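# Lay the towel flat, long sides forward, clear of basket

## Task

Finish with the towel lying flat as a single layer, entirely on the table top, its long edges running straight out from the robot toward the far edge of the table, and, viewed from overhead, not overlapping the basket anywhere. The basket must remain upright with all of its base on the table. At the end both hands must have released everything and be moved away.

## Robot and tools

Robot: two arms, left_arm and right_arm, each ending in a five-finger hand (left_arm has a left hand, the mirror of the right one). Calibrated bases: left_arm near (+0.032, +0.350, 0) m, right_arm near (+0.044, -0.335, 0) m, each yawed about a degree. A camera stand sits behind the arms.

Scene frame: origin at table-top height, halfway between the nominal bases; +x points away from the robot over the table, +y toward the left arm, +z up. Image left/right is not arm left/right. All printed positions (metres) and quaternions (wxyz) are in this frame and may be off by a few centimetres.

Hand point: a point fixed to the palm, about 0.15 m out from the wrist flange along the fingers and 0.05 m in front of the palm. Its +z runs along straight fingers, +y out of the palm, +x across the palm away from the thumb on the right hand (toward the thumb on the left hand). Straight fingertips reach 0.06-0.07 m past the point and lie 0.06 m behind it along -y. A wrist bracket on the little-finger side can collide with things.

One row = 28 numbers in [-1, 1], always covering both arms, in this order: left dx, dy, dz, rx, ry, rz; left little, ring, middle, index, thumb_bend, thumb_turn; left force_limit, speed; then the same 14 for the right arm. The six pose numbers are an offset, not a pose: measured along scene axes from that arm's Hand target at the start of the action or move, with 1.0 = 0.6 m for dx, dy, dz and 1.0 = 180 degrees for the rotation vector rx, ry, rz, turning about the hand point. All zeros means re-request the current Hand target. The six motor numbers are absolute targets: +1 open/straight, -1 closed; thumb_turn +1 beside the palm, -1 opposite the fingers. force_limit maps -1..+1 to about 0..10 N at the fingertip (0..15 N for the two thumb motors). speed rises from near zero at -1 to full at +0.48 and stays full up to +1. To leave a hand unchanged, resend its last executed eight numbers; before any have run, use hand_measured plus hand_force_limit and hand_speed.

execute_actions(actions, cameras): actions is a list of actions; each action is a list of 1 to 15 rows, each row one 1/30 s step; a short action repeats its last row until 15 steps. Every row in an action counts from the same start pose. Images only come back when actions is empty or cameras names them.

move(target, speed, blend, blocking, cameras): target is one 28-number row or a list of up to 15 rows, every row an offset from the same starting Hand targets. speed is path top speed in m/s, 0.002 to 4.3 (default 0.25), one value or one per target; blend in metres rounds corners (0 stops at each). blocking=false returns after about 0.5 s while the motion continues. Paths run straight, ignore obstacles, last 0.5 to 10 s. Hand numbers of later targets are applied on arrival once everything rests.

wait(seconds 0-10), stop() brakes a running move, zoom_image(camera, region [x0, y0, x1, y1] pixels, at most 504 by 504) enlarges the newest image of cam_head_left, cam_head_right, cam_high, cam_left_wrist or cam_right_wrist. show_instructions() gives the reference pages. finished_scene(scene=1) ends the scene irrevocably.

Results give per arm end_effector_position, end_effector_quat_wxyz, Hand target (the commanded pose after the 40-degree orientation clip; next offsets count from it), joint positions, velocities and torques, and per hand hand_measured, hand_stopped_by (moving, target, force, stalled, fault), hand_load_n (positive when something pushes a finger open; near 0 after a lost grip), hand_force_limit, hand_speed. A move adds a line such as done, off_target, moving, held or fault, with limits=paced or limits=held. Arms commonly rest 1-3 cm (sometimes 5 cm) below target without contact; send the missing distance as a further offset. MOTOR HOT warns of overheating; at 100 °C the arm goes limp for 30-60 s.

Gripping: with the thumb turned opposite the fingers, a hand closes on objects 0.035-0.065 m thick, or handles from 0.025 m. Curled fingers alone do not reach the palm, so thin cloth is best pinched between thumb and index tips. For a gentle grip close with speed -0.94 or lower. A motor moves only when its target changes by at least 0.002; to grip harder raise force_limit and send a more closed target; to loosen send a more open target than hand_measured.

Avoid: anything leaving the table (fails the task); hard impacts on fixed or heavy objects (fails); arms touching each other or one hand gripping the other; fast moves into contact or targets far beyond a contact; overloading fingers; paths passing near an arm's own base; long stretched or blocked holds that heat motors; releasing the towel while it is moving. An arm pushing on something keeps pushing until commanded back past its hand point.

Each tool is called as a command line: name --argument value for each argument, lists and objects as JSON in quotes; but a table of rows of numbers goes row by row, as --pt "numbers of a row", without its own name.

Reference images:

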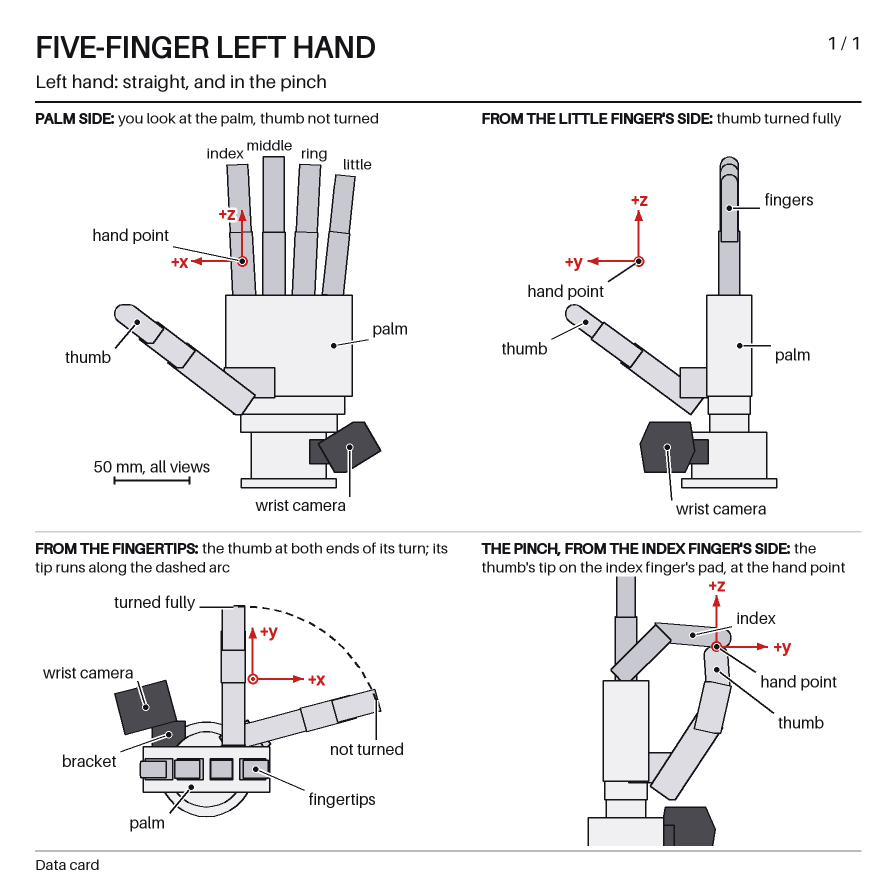

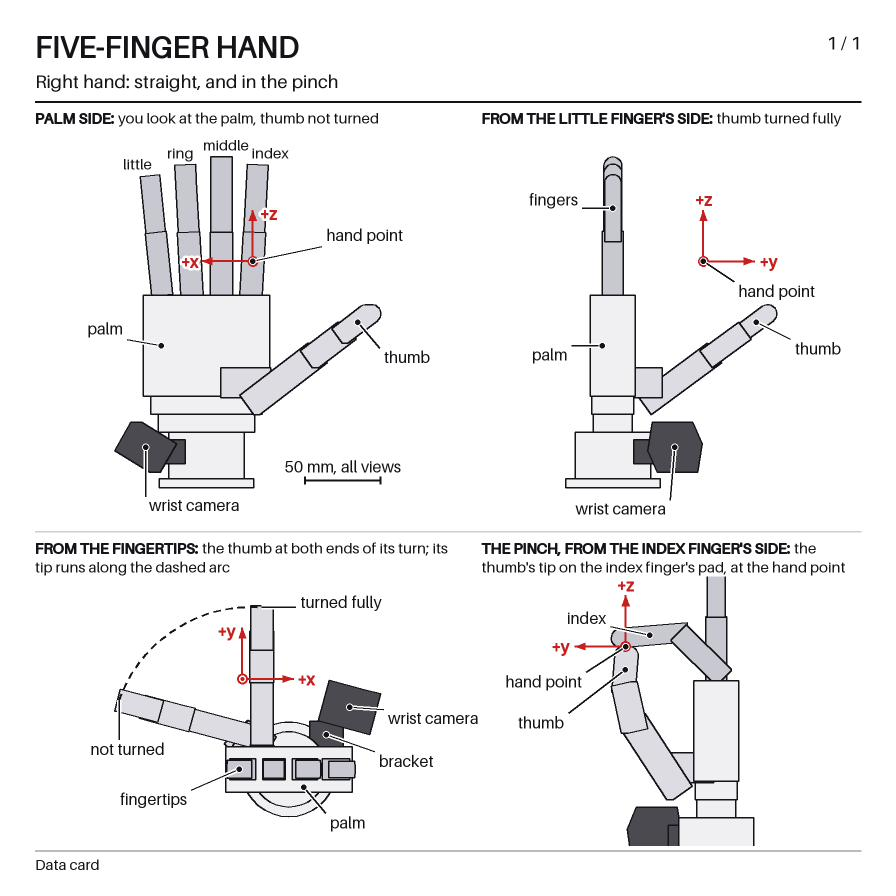

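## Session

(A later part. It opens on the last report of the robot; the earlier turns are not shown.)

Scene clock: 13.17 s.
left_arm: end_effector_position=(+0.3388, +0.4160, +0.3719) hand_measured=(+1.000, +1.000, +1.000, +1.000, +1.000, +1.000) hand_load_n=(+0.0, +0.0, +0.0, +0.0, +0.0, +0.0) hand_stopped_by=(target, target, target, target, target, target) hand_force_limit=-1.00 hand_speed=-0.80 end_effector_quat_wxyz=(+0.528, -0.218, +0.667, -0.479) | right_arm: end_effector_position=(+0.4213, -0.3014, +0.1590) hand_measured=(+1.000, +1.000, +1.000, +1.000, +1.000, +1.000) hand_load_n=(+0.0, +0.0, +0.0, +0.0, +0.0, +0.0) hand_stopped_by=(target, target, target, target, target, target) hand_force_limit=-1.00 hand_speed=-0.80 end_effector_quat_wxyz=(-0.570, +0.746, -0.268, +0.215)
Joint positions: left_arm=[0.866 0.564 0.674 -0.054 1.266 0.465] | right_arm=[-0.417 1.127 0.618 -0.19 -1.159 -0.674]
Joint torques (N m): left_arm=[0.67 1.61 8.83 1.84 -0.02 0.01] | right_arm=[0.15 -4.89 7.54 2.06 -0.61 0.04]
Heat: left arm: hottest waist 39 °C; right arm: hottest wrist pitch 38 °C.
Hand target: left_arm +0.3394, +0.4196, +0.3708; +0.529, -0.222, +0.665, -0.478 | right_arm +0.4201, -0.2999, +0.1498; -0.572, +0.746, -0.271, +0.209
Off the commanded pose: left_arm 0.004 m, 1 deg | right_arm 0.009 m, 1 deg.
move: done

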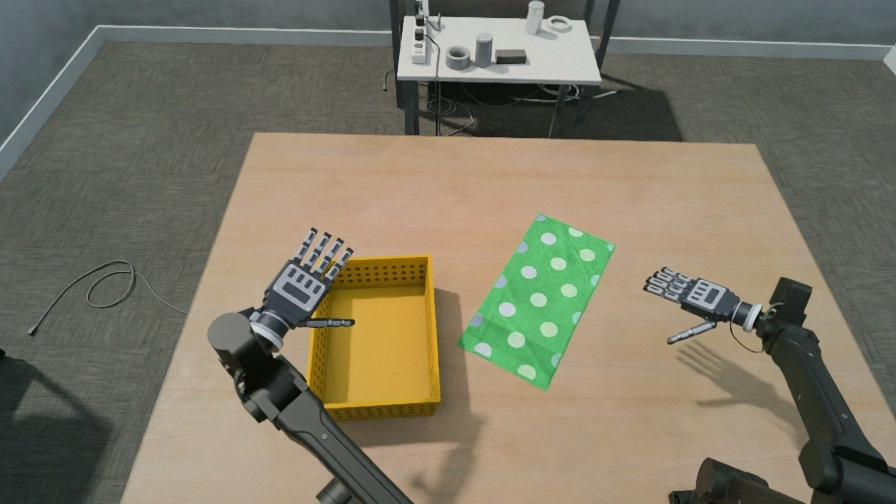

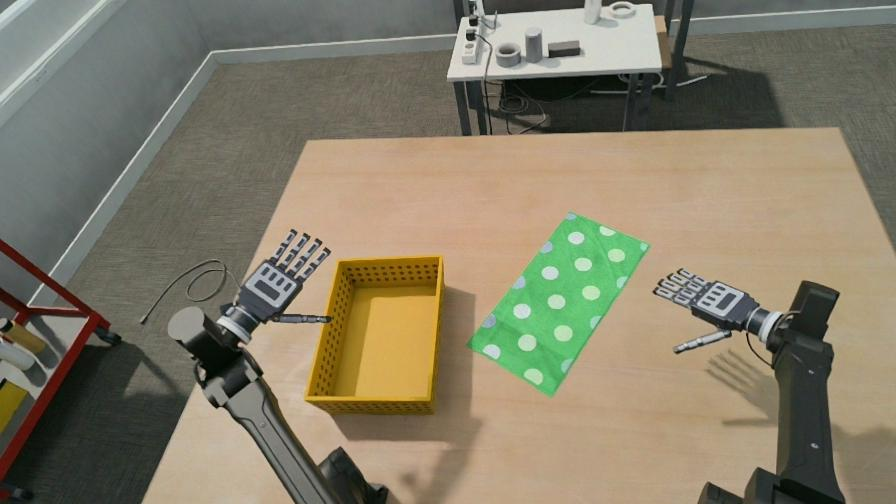

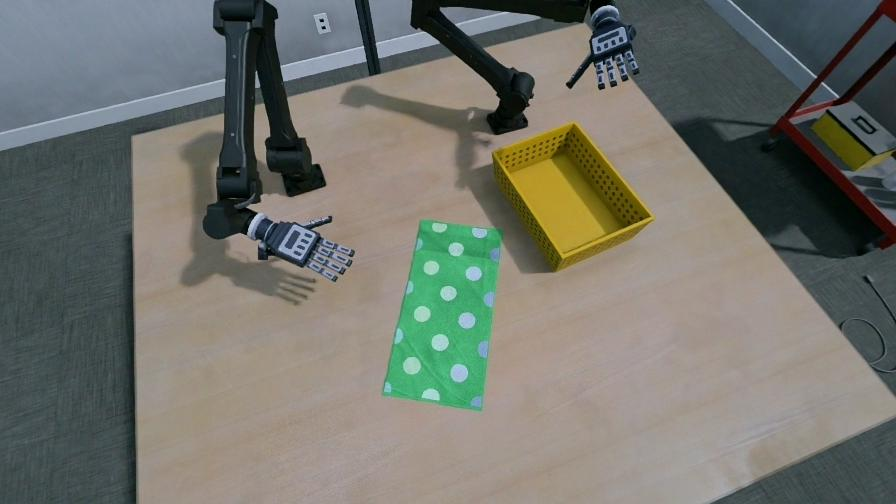

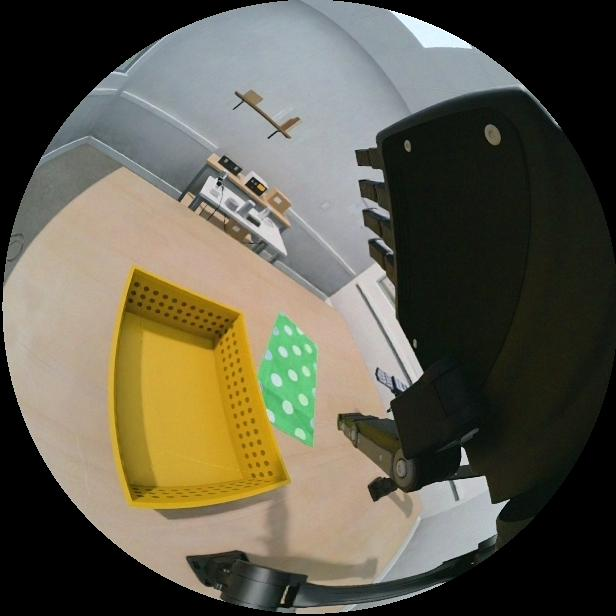

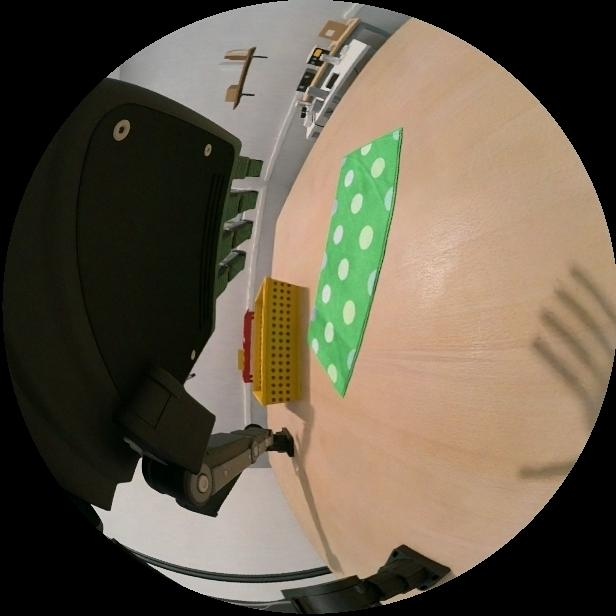

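move --pt "0.468 -0.15 -0.068 -0.02 0.09 -0.13 1 1 1 1 1 1 -1.0 -0.80 0 0 0 0 0 0 1 1 1 1 1 1 -1.0 -0.80" --pt "0.634 -0.449 -0.301 -0.0415 0.1852 -0.2571 1 1 1 1 1 1 -1.0 -0.80 0 0 0 0 0 0 1 1 1 1 1 1 -1.0 -0.80" --speed 0.3 --blend 0.05 --cameras '["all"]'

Scene clock: 18.23 s.
left_arm: end_effector_position=(+0.7044, +0.1501, +0.1648) hand_measured=(+1.000, +1.000, +1.000, +1.000, +1.000, +1.000) hand_load_n=(+0.0, +0.0, -0.5, +0.0, +0.0, -0.5) hand_stopped_by=(target, target, target, target, target, target) hand_force_limit=-1.00 hand_speed=-0.80 end_effector_quat_wxyz=(+0.058, -0.124, +0.789, -0.600) | right_arm: end_effector_position=(+0.4213, -0.3014, +0.1590) hand_measured=(+1.000, +1.000, +1.000, +1.000, +1.000, +1.000) hand_load_n=(+0.0, +0.0, +0.0, +0.0, +0.0, -0.5) hand_stopped_by=(target, target, target, target, target, target) hand_force_limit=-1.00 hand_speed=-0.80 end_effector_quat_wxyz=(-0.570, +0.746, -0.268, +0.215)
Joint positions: left_arm=[-0.018 2.02 1.713 -0.478 1.172 0.685] | right_arm=[-0.417 1.127 0.618 -0.19 -1.159 -0.674]
Joint torques (N m): left_arm=[0.15 -19.08 12.86 1.03 0.7 0.11] | right_arm=[0.15 -4.84 7.54 2.11 -0.61 0.04]
Heat: left arm: hottest waist 39 °C; right arm: hottest wrist pitch 38 °C.
Hand target: left_arm +0.7198, +0.1502, +0.1904; +0.080, -0.104, +0.786, -0.604 | right_arm +0.4201, -0.2999, +0.1498; -0.572, +0.746, -0.271, +0.209
Off the commanded pose: left_arm 0.030 m, 3 deg | right_arm 0.009 m, 1 deg.
move: off_target (left_arm)

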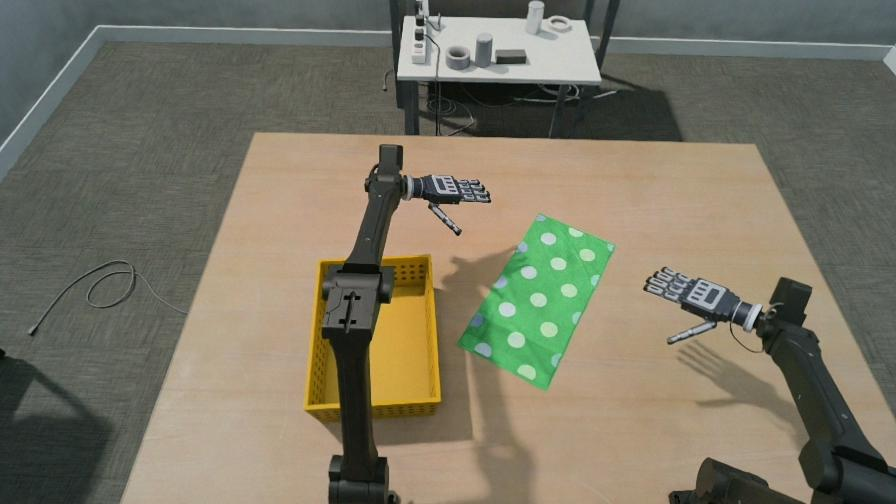

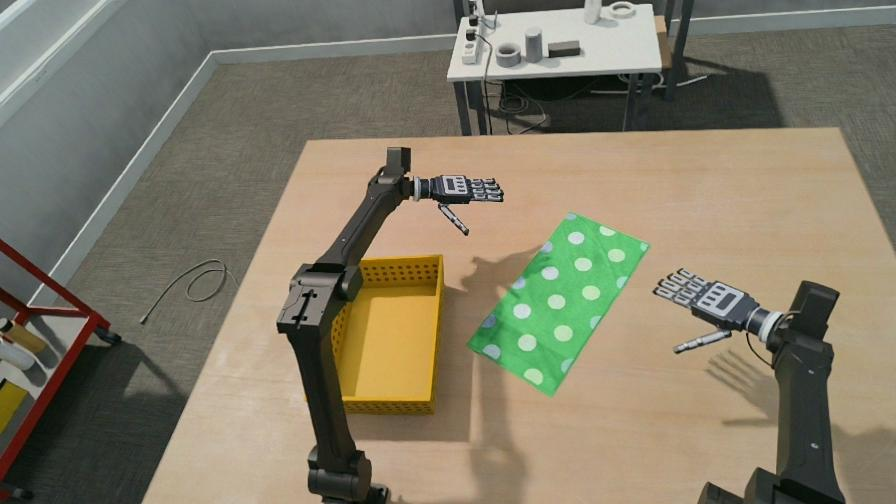

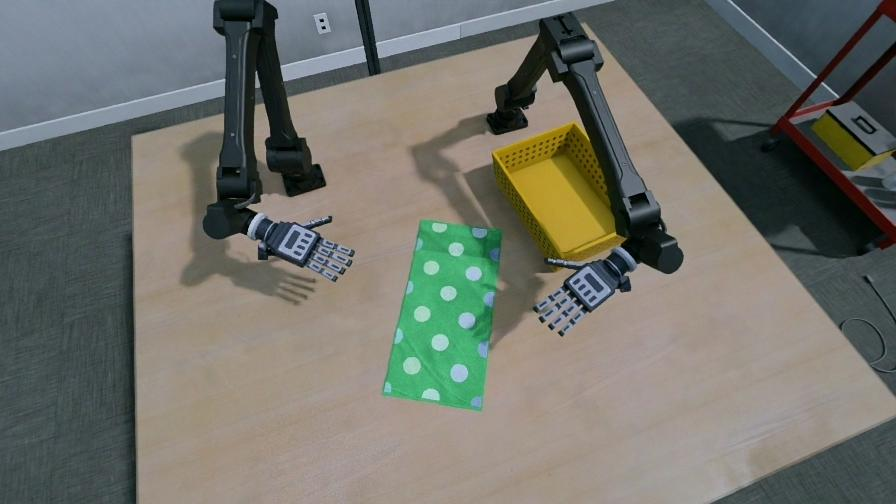

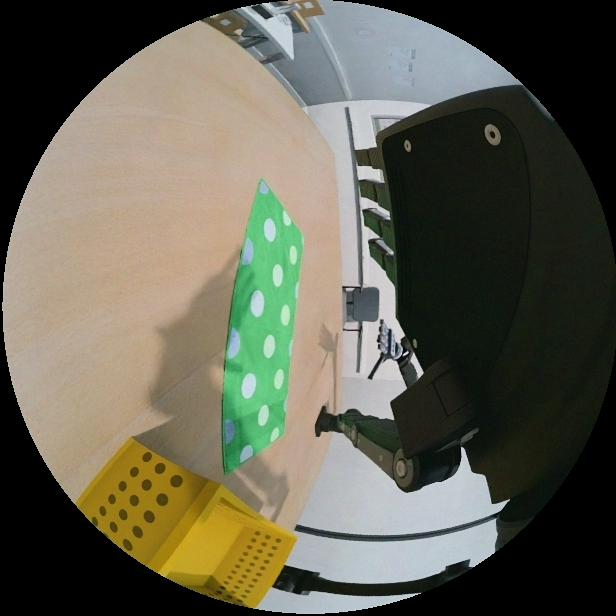

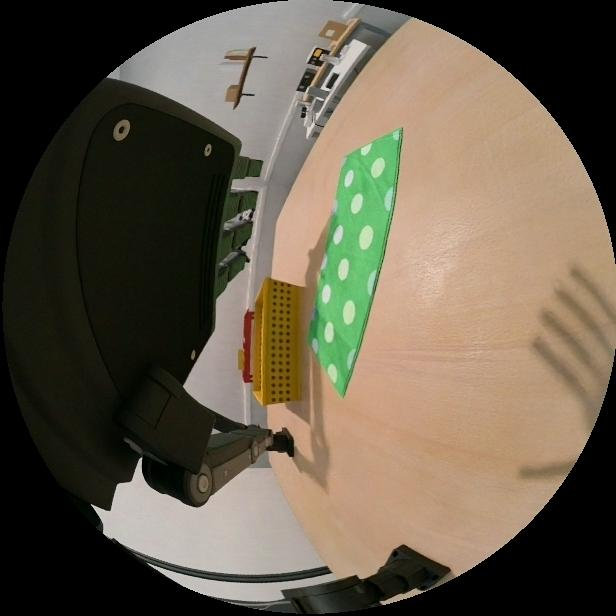

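zoom_image --camera "cam_left_wrist" --region '[215, 170, 315, 270]'

zoom_image --camera "cam_left_wrist" --region '[215, 270, 315, 370]'

zoom_image --camera "cam_left_wrist" --region '[205, 380, 305, 480]'

zoom_image --camera "cam_left_wrist" --region '[220, 440, 260, 480]'

zoom_image --camera "cam_left_wrist" --region '[240, 170, 310, 240]'

Scaled by 5.040 from the camera's 616x616 image, which has a finer 880x880 frame.

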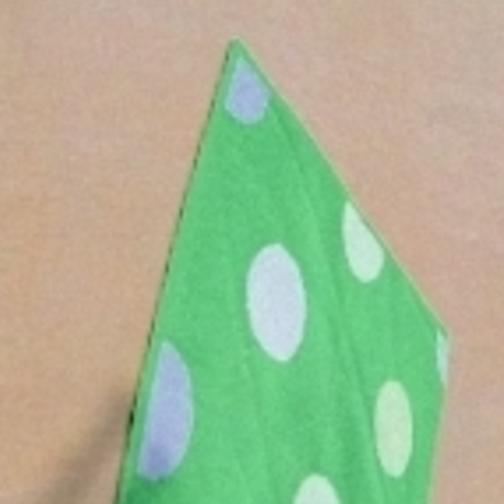

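Scaled by 5.040 from the camera's 616x616 image, which has a finer 880x880 frame.

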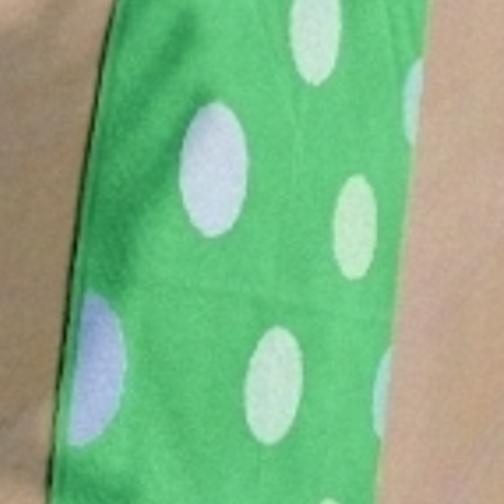

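Scaled by 5.040 from the camera's 616x616 image, which has a finer 880x880 frame.

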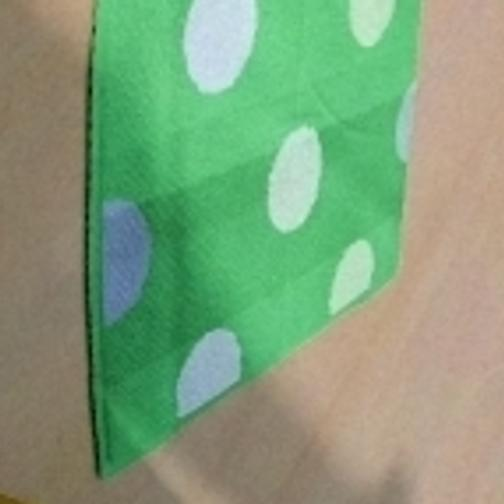

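Scaled by 12.600 from the camera's 616x616 image, which has a finer 880x880 frame.

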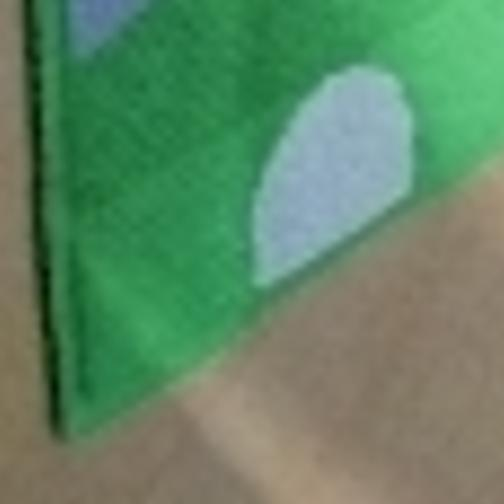

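Scaled by 7.200 from the camera's 616x616 image, which has a finer 880x880 frame.

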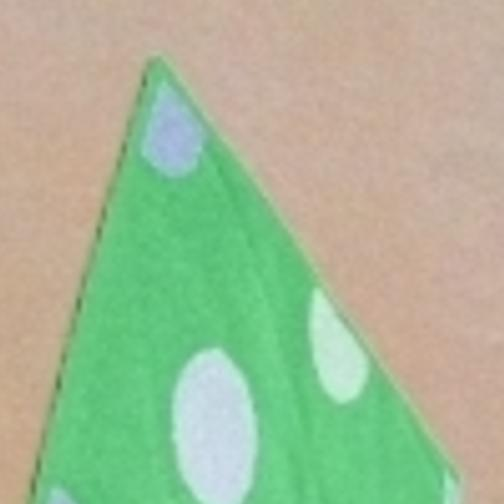

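move --pt "-0.283 -0.034 0.083 0.103 0.043 0.04 1 1 1 1 1 1 -1.0 -0.80 0.217 0.133 0.05 -0.0526 0.1011 -0.1198 1 1 1 1 1 1 -1.0 -0.80" --pt "-0.631 -0.085 -0.117 0.2058 0.0853 0.0799 1 1 1 1 1 1 -1.0 -0.80 0.408 0.262 -0.05 -0.1052 0.2022 -0.2396 1 1 1 1 1 1 -1.0 -0.80" --speed 0.25 --blend 0.05 --cameras '["all"]'

Scene clock: 24.93 s.
left_arm: end_effector_position=(+0.3415, +0.1008, +0.1183) hand_measured=(+1.000, +1.000, +1.000, +1.000, +1.000, +1.000) hand_load_n=(+0.0, +0.0, +0.0, +0.0, +0.0, +0.0) hand_stopped_by=(target, target, target, target, target, target) hand_force_limit=-1.00 hand_speed=-0.80 end_effector_quat_wxyz=(+0.073, -0.246, +0.923, -0.286) | right_arm: end_effector_position=(+0.6495, -0.1486, +0.1137) hand_measured=(+1.000, +1.000, +1.000, +1.000, +1.000, +1.000) hand_load_n=(+0.0, +0.0, +0.0, +0.0, +0.0, +0.0) hand_stopped_by=(target, target, target, target, target, target) hand_force_limit=-1.00 hand_speed=-0.80 end_effector_quat_wxyz=(-0.217, +0.708, -0.641, +0.201)
Joint positions: left_arm=[-0.51 1.238 0.879 -0.68 0.289 0.44] | right_arm=[0.236 1.772 1.457 -0.663 0.102 0.139]
Joint torques (N m): left_arm=[-0.38 -7.82 7.76 1.73 0.07 -0.01] | right_arm=[0.15 -17.14 13.64 0.83 0.31 0.15]
Heat: left arm: hottest elbow 40 °C; right arm: hottest elbow 38 °C.
Hand target: left_arm +0.3410, +0.0991, +0.1202; +0.078, -0.247, +0.921, -0.291 | right_arm +0.6650, -0.1427, +0.1199; -0.221, +0.703, -0.644, +0.203
Off the commanded pose: left_arm 0.002 m, 1 deg | right_arm 0.018 m, 1 deg.
move: off_target (right_arm)

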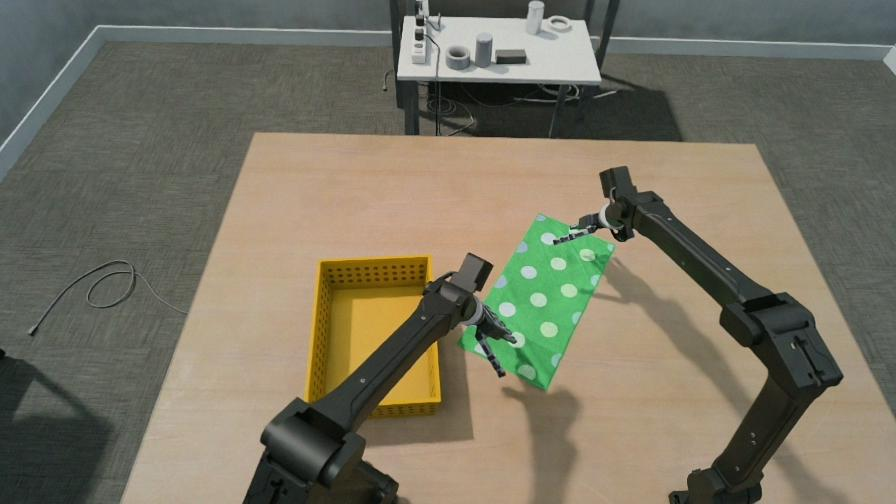

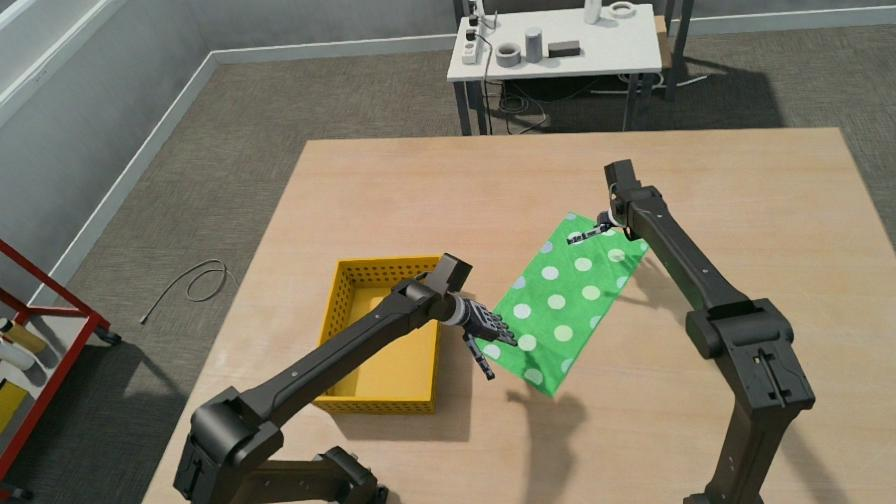

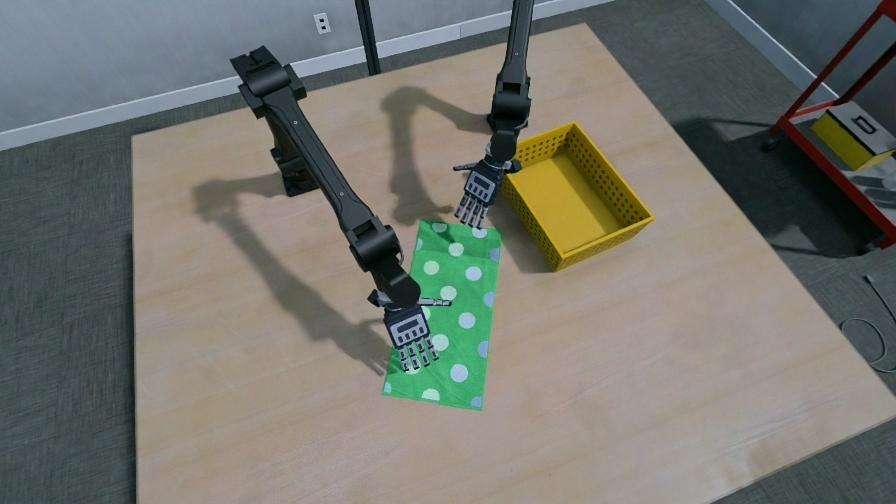

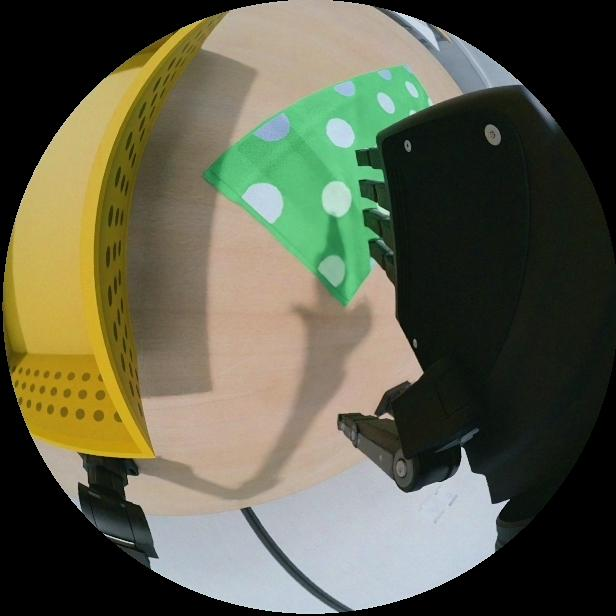

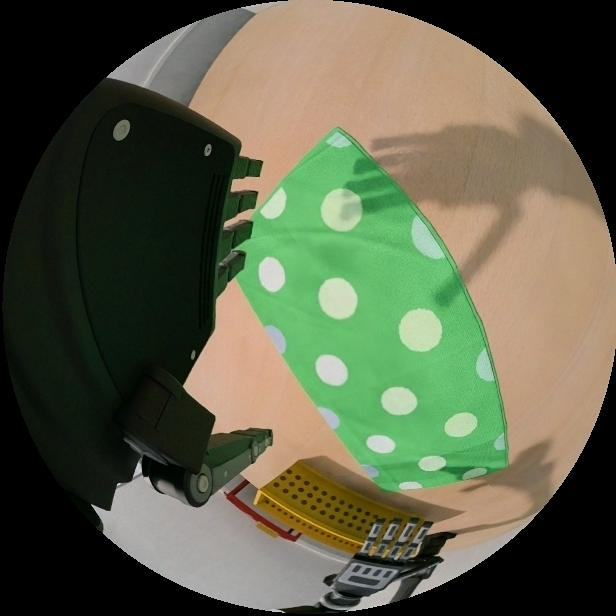

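move --target '[0, 0, -0.133, 0, 0, 0, 1,1,1,1,1,1, -1.0, -0.80, 0.025,0.01,-0.133,0,0,0, 1,1,1,1,1,1, -1.0, -0.80]' --speed 0.12 --cameras '["cam_high","cam_head_left","cam_right_wrist","cam_left_wrist"]'

Scene clock: 26.63 s.
left_arm: end_effector_position=(+0.3425, +0.1004, +0.0441) hand_measured=(+1.000, +1.000, +1.000, +1.000, +1.000, +1.000) hand_load_n=(+0.0, +0.0, +0.0, +0.0, +0.0, -0.5) hand_stopped_by=(target, target, target, target, target, target) hand_force_limit=-1.00 hand_speed=-0.80 end_effector_quat_wxyz=(+0.078, -0.245, +0.922, -0.291) | right_arm: end_effector_position=(+0.6777, -0.1411, +0.0577) hand_measured=(+1.000, +1.000, +1.000, +1.000, +1.000, +1.000) hand_load_n=(+0.0, +0.0, +0.0, +0.0, +0.0, +0.0) hand_stopped_by=(target, target, target, target, target, target) hand_force_limit=-1.00 hand_speed=-0.80 end_effector_quat_wxyz=(-0.226, +0.705, -0.640, +0.207)
Joint positions: left_arm=[-0.51 1.337 0.743 -0.43 0.288 0.439] | right_arm=[0.236 1.885 1.457 -0.529 0.104 0.141]
Joint torques (N m): left_arm=[-0.38 -6.95 6.94 1.77 0.08 -0.01] | right_arm=[0.38 -18.26 8.91 2.14 0.32 0.14]
Heat: left arm: hottest elbow 40 °C; right arm: hottest elbow 38 °C.
Hand target: left_arm +0.3411, +0.0991, +0.0403; +0.078, -0.247, +0.921, -0.291 | right_arm +0.6800, -0.1368, +0.0399; -0.221, +0.704, -0.644, +0.203
Off the commanded pose: left_arm 0.004 m, 0 deg | right_arm 0.018 m, 1 deg.
move: off_target (right_arm)
Images, in order (width x height): cam_head_left 896x504, cam_high 896x504, cam_left_wrist 616x616, cam_right_wrist 616x616.

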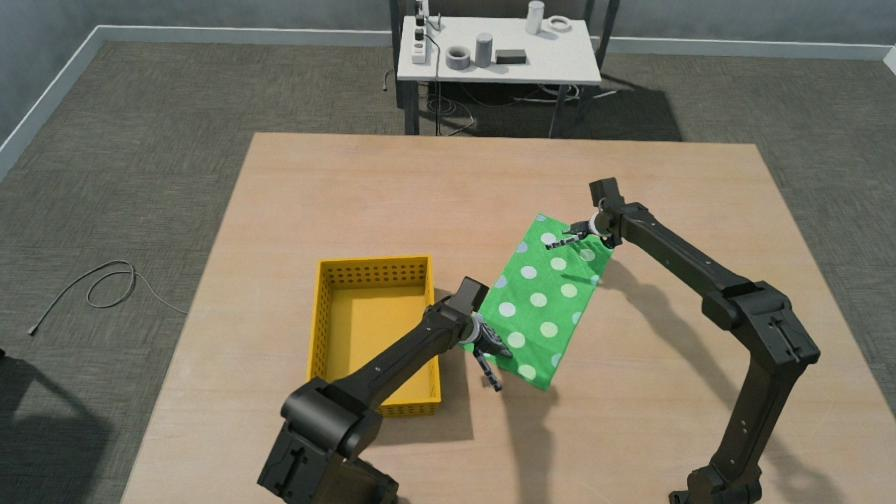

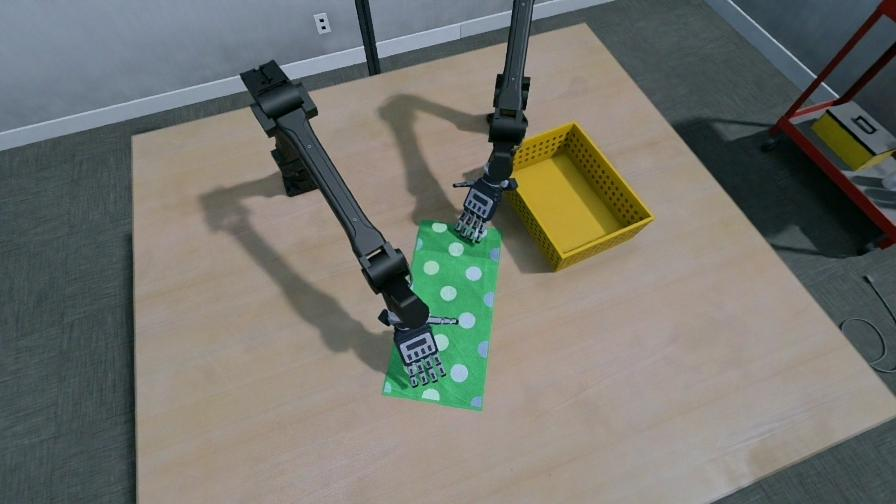

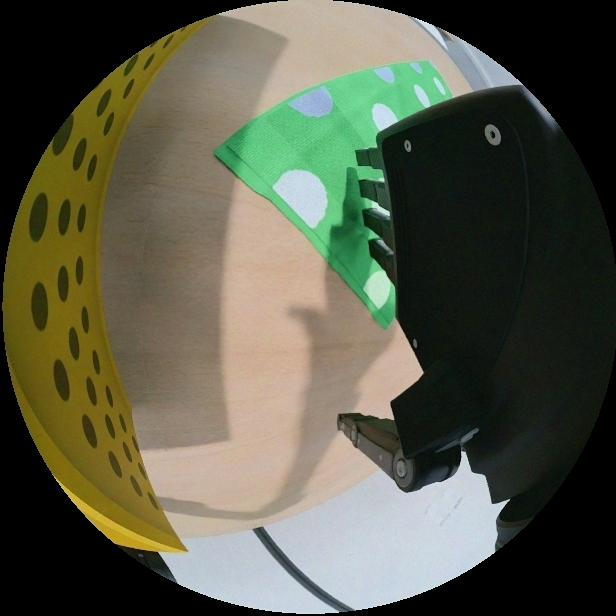

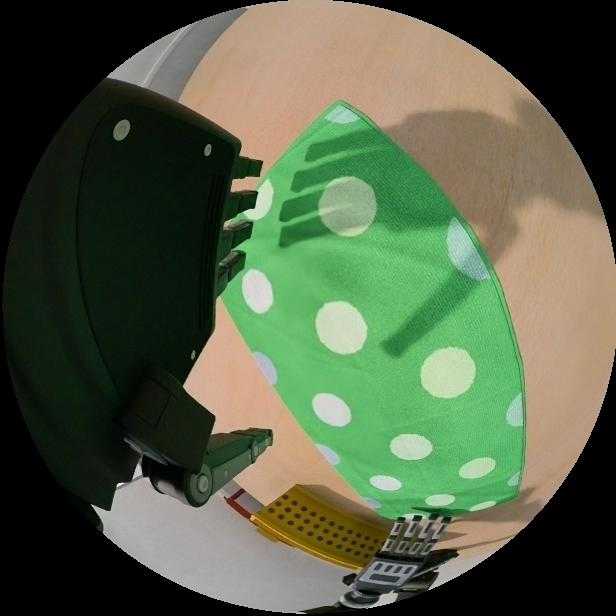

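move --target '[0, 0, -0.027, 0, 0, 0, 1,1,1,1,1,1, -1.0, -0.80, 0,0,-0.03,0,0,0, 1,1,1,1,1,1, -1.0, -0.80]' --speed 0.06 --cameras '["cam_high","cam_right_wrist","cam_left_wrist"]'

Scene clock: 27.77 s.
left_arm: end_effector_position=(+0.3461, +0.0982, +0.0345) hand_measured=(+1.000, +1.000, +1.000, +1.000, +1.000, +1.000) hand_load_n=(+0.0, +0.0, +0.0, +0.0, +0.0, +0.0) hand_stopped_by=(target, target, target, target, target, target) hand_force_limit=-1.00 hand_speed=-0.80 end_effector_quat_wxyz=(+0.084, -0.243, +0.920, -0.297) | right_arm: end_effector_position=(+0.6835, -0.1395, +0.0510) hand_measured=(+1.000, +1.000, +1.000, +1.000, +1.000, +1.000) hand_load_n=(+0.0, +0.0, -0.5, +0.0, +0.0, +0.0) hand_stopped_by=(target, target, target, target, target, target) hand_force_limit=-1.00 hand_speed=-0.80 end_effector_quat_wxyz=(-0.233, +0.702, -0.639, +0.212)
Joint positions: left_arm=[-0.51 1.357 0.727 -0.375 0.288 0.439] | right_arm=[0.236 1.897 1.45 -0.49 0.104 0.141]
Joint torques (N m): left_arm=[-0.38 -6.12 6.35 1.76 0.08 0] | right_arm=[0.44 -17.73 7.83 2.19 0.31 0.14]
Heat: left arm: hottest elbow 40 °C; right arm: hottest elbow 38 °C.
Hand target: left_arm +0.3411, +0.0991, +0.0242; +0.078, -0.247, +0.921, -0.291 | right_arm +0.6800, -0.1368, +0.0219; -0.221, +0.703, -0.644, +0.203
Off the commanded pose: left_arm 0.012 m, 1 deg | right_arm 0.029 m, 2 deg.
move: off_target (left_arm, right_arm)
Images, in order (width x height): cam_high 896x504, cam_left_wrist 616x616, cam_right_wrist 616x616.

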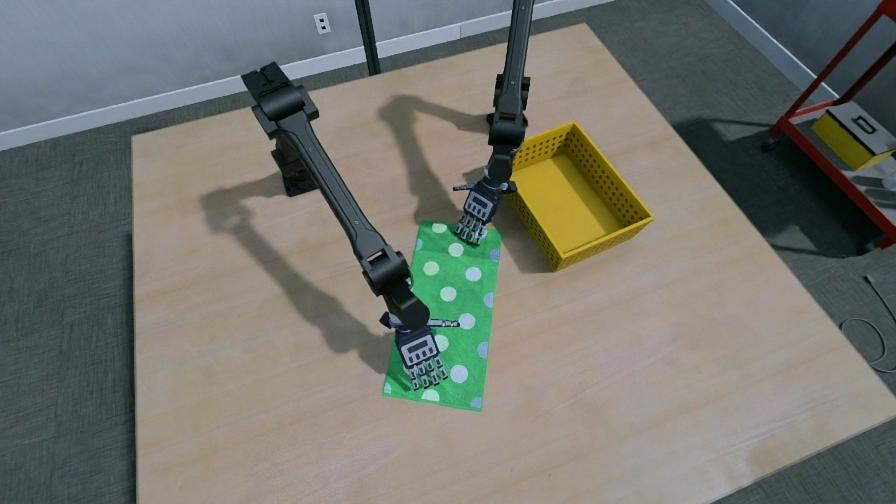

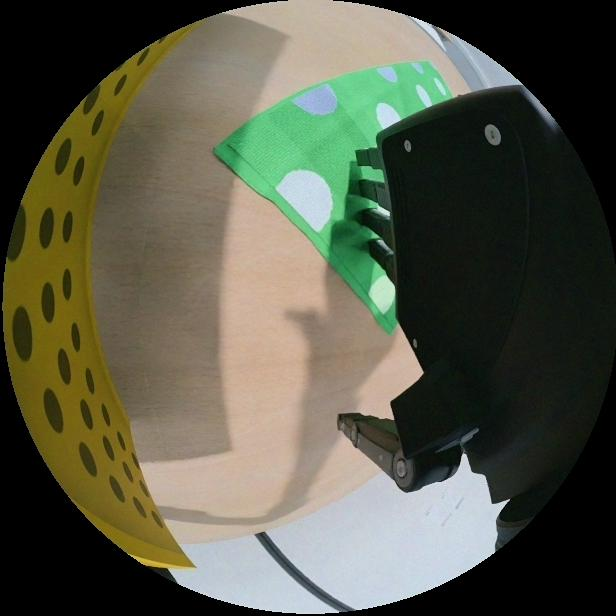

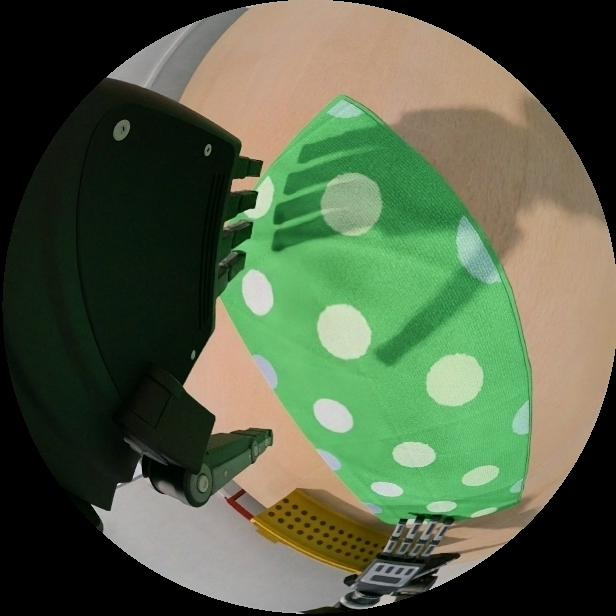

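zoom_image --camera "cam_right_wrist" --region '[220, 130, 340, 290]'

zoom_image --camera "cam_left_wrist" --region '[300, 130, 420, 290]'

zoom_image --camera "cam_high" --region '[380, 190, 510, 420]'

Scaled by 3.150 from the camera's 616x616 image, which has a finer 880x880 frame.

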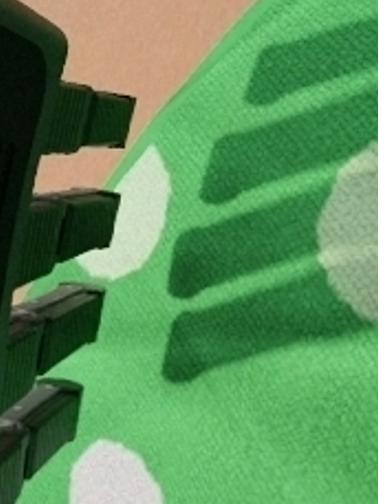

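Scaled by 3.150 from the camera's 616x616 image, which has a finer 880x880 frame.

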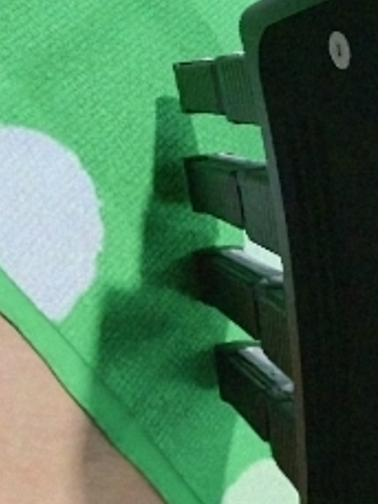

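Scaled by 2.191.

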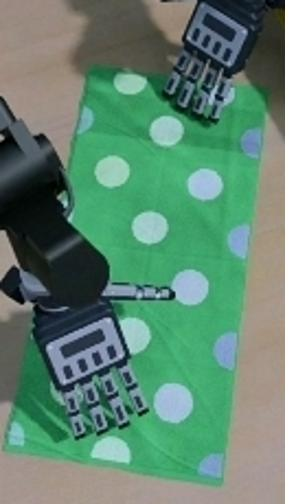

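move --target '[0, 0, 0, 0, 0, 0, 1,1,1,1,1,1, -1.0, -0.80, 0,0,-0.03,0,0,0, 1,1,1,1,1,1, -1.0, -0.80]' --speed 0.06 --cameras '["cam_high","cam_right_wrist","cam_left_wrist"]'

zoom_image --camera "cam_right_wrist" --region '[220, 130, 340, 290]'

zoom_image --camera "cam_left_wrist" --region '[300, 130, 420, 290]'

zoom_image --camera "cam_high" --region '[380, 190, 510, 420]'

Scene clock: 29.27 s.
left_arm: end_effector_position=(+0.3461, +0.0982, +0.0345) hand_measured=(+1.000, +1.000, +1.000, +1.000, +1.000, +1.000) hand_load_n=(+0.0, +0.0, +0.0, +0.0, +0.0, -0.5) hand_stopped_by=(target, target, target, target, target, target) hand_force_limit=-1.00 hand_speed=-0.80 end_effector_quat_wxyz=(+0.084, -0.243, +0.920, -0.297) | right_arm: end_effector_position=(+0.6845, -0.1392, +0.0327) hand_measured=(+1.000, +1.000, +1.000, +1.000, +1.000, +1.000) hand_load_n=(+0.0, +0.0, +0.0, +0.0, +0.0, +0.0) hand_stopped_by=(target, target, target, target, target, target) hand_force_limit=-1.00 hand_speed=-0.80 end_effector_quat_wxyz=(-0.234, +0.702, -0.639, +0.212)
Joint positions: left_arm=[-0.51 1.357 0.727 -0.375 0.288 0.439] | right_arm=[0.236 1.921 1.433 -0.448 0.104 0.141]
Joint torques (N m): left_arm=[-0.38 -6.12 6.35 1.76 0.08 0] | right_arm=[0.38 -18.2 7.71 2.14 0.31 0.13]
Heat: left arm: hottest elbow 40 °C; right arm: hottest elbow 38 °C.
Hand target: left_arm +0.3411, +0.0991, +0.0242; +0.078, -0.247, +0.921, -0.291 | right_arm +0.6800, -0.1368, +0.0040; -0.221, +0.704, -0.644, +0.203
Off the commanded pose: left_arm 0.012 m, 1 deg | right_arm 0.029 m, 2 deg.
move: off_target (left_arm, right_arm)
Images, in order (width x height): cam_high 896x504, cam_left_wrist 616x616, cam_right_wrist 616x616.

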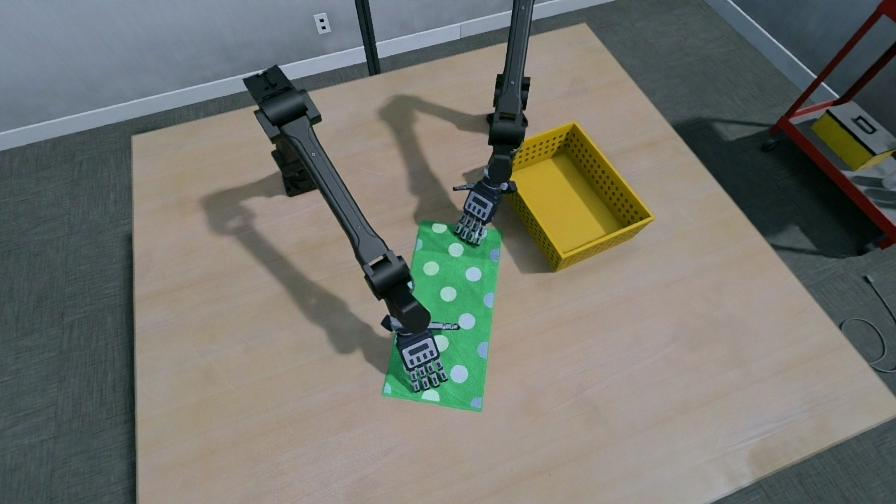

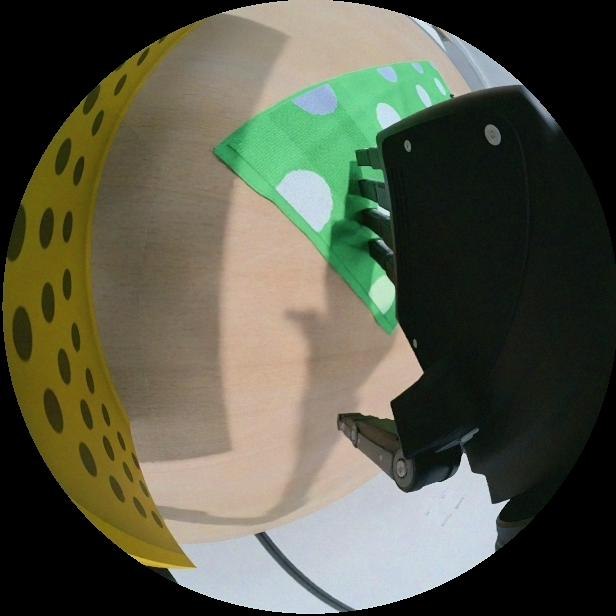

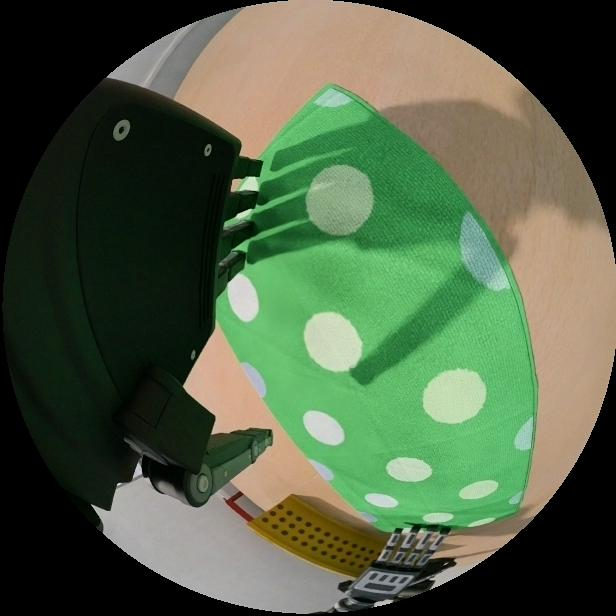

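Scaled by 3.150 from the camera's 616x616 image, which has a finer 880x880 frame.

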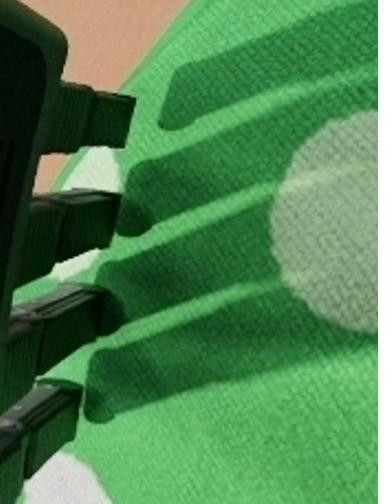

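Scaled by 3.150 from the camera's 616x616 image, which has a finer 880x880 frame.

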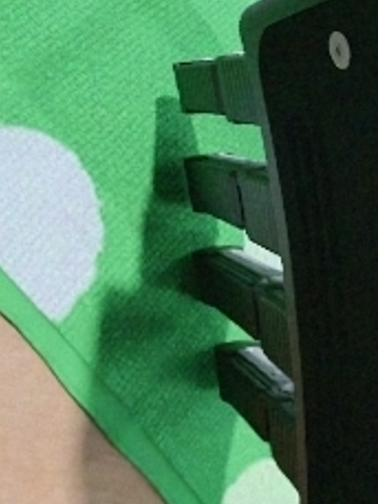

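Scaled by 2.191.

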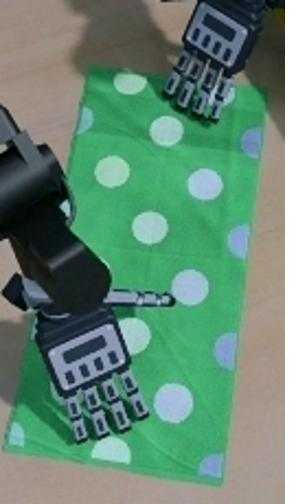

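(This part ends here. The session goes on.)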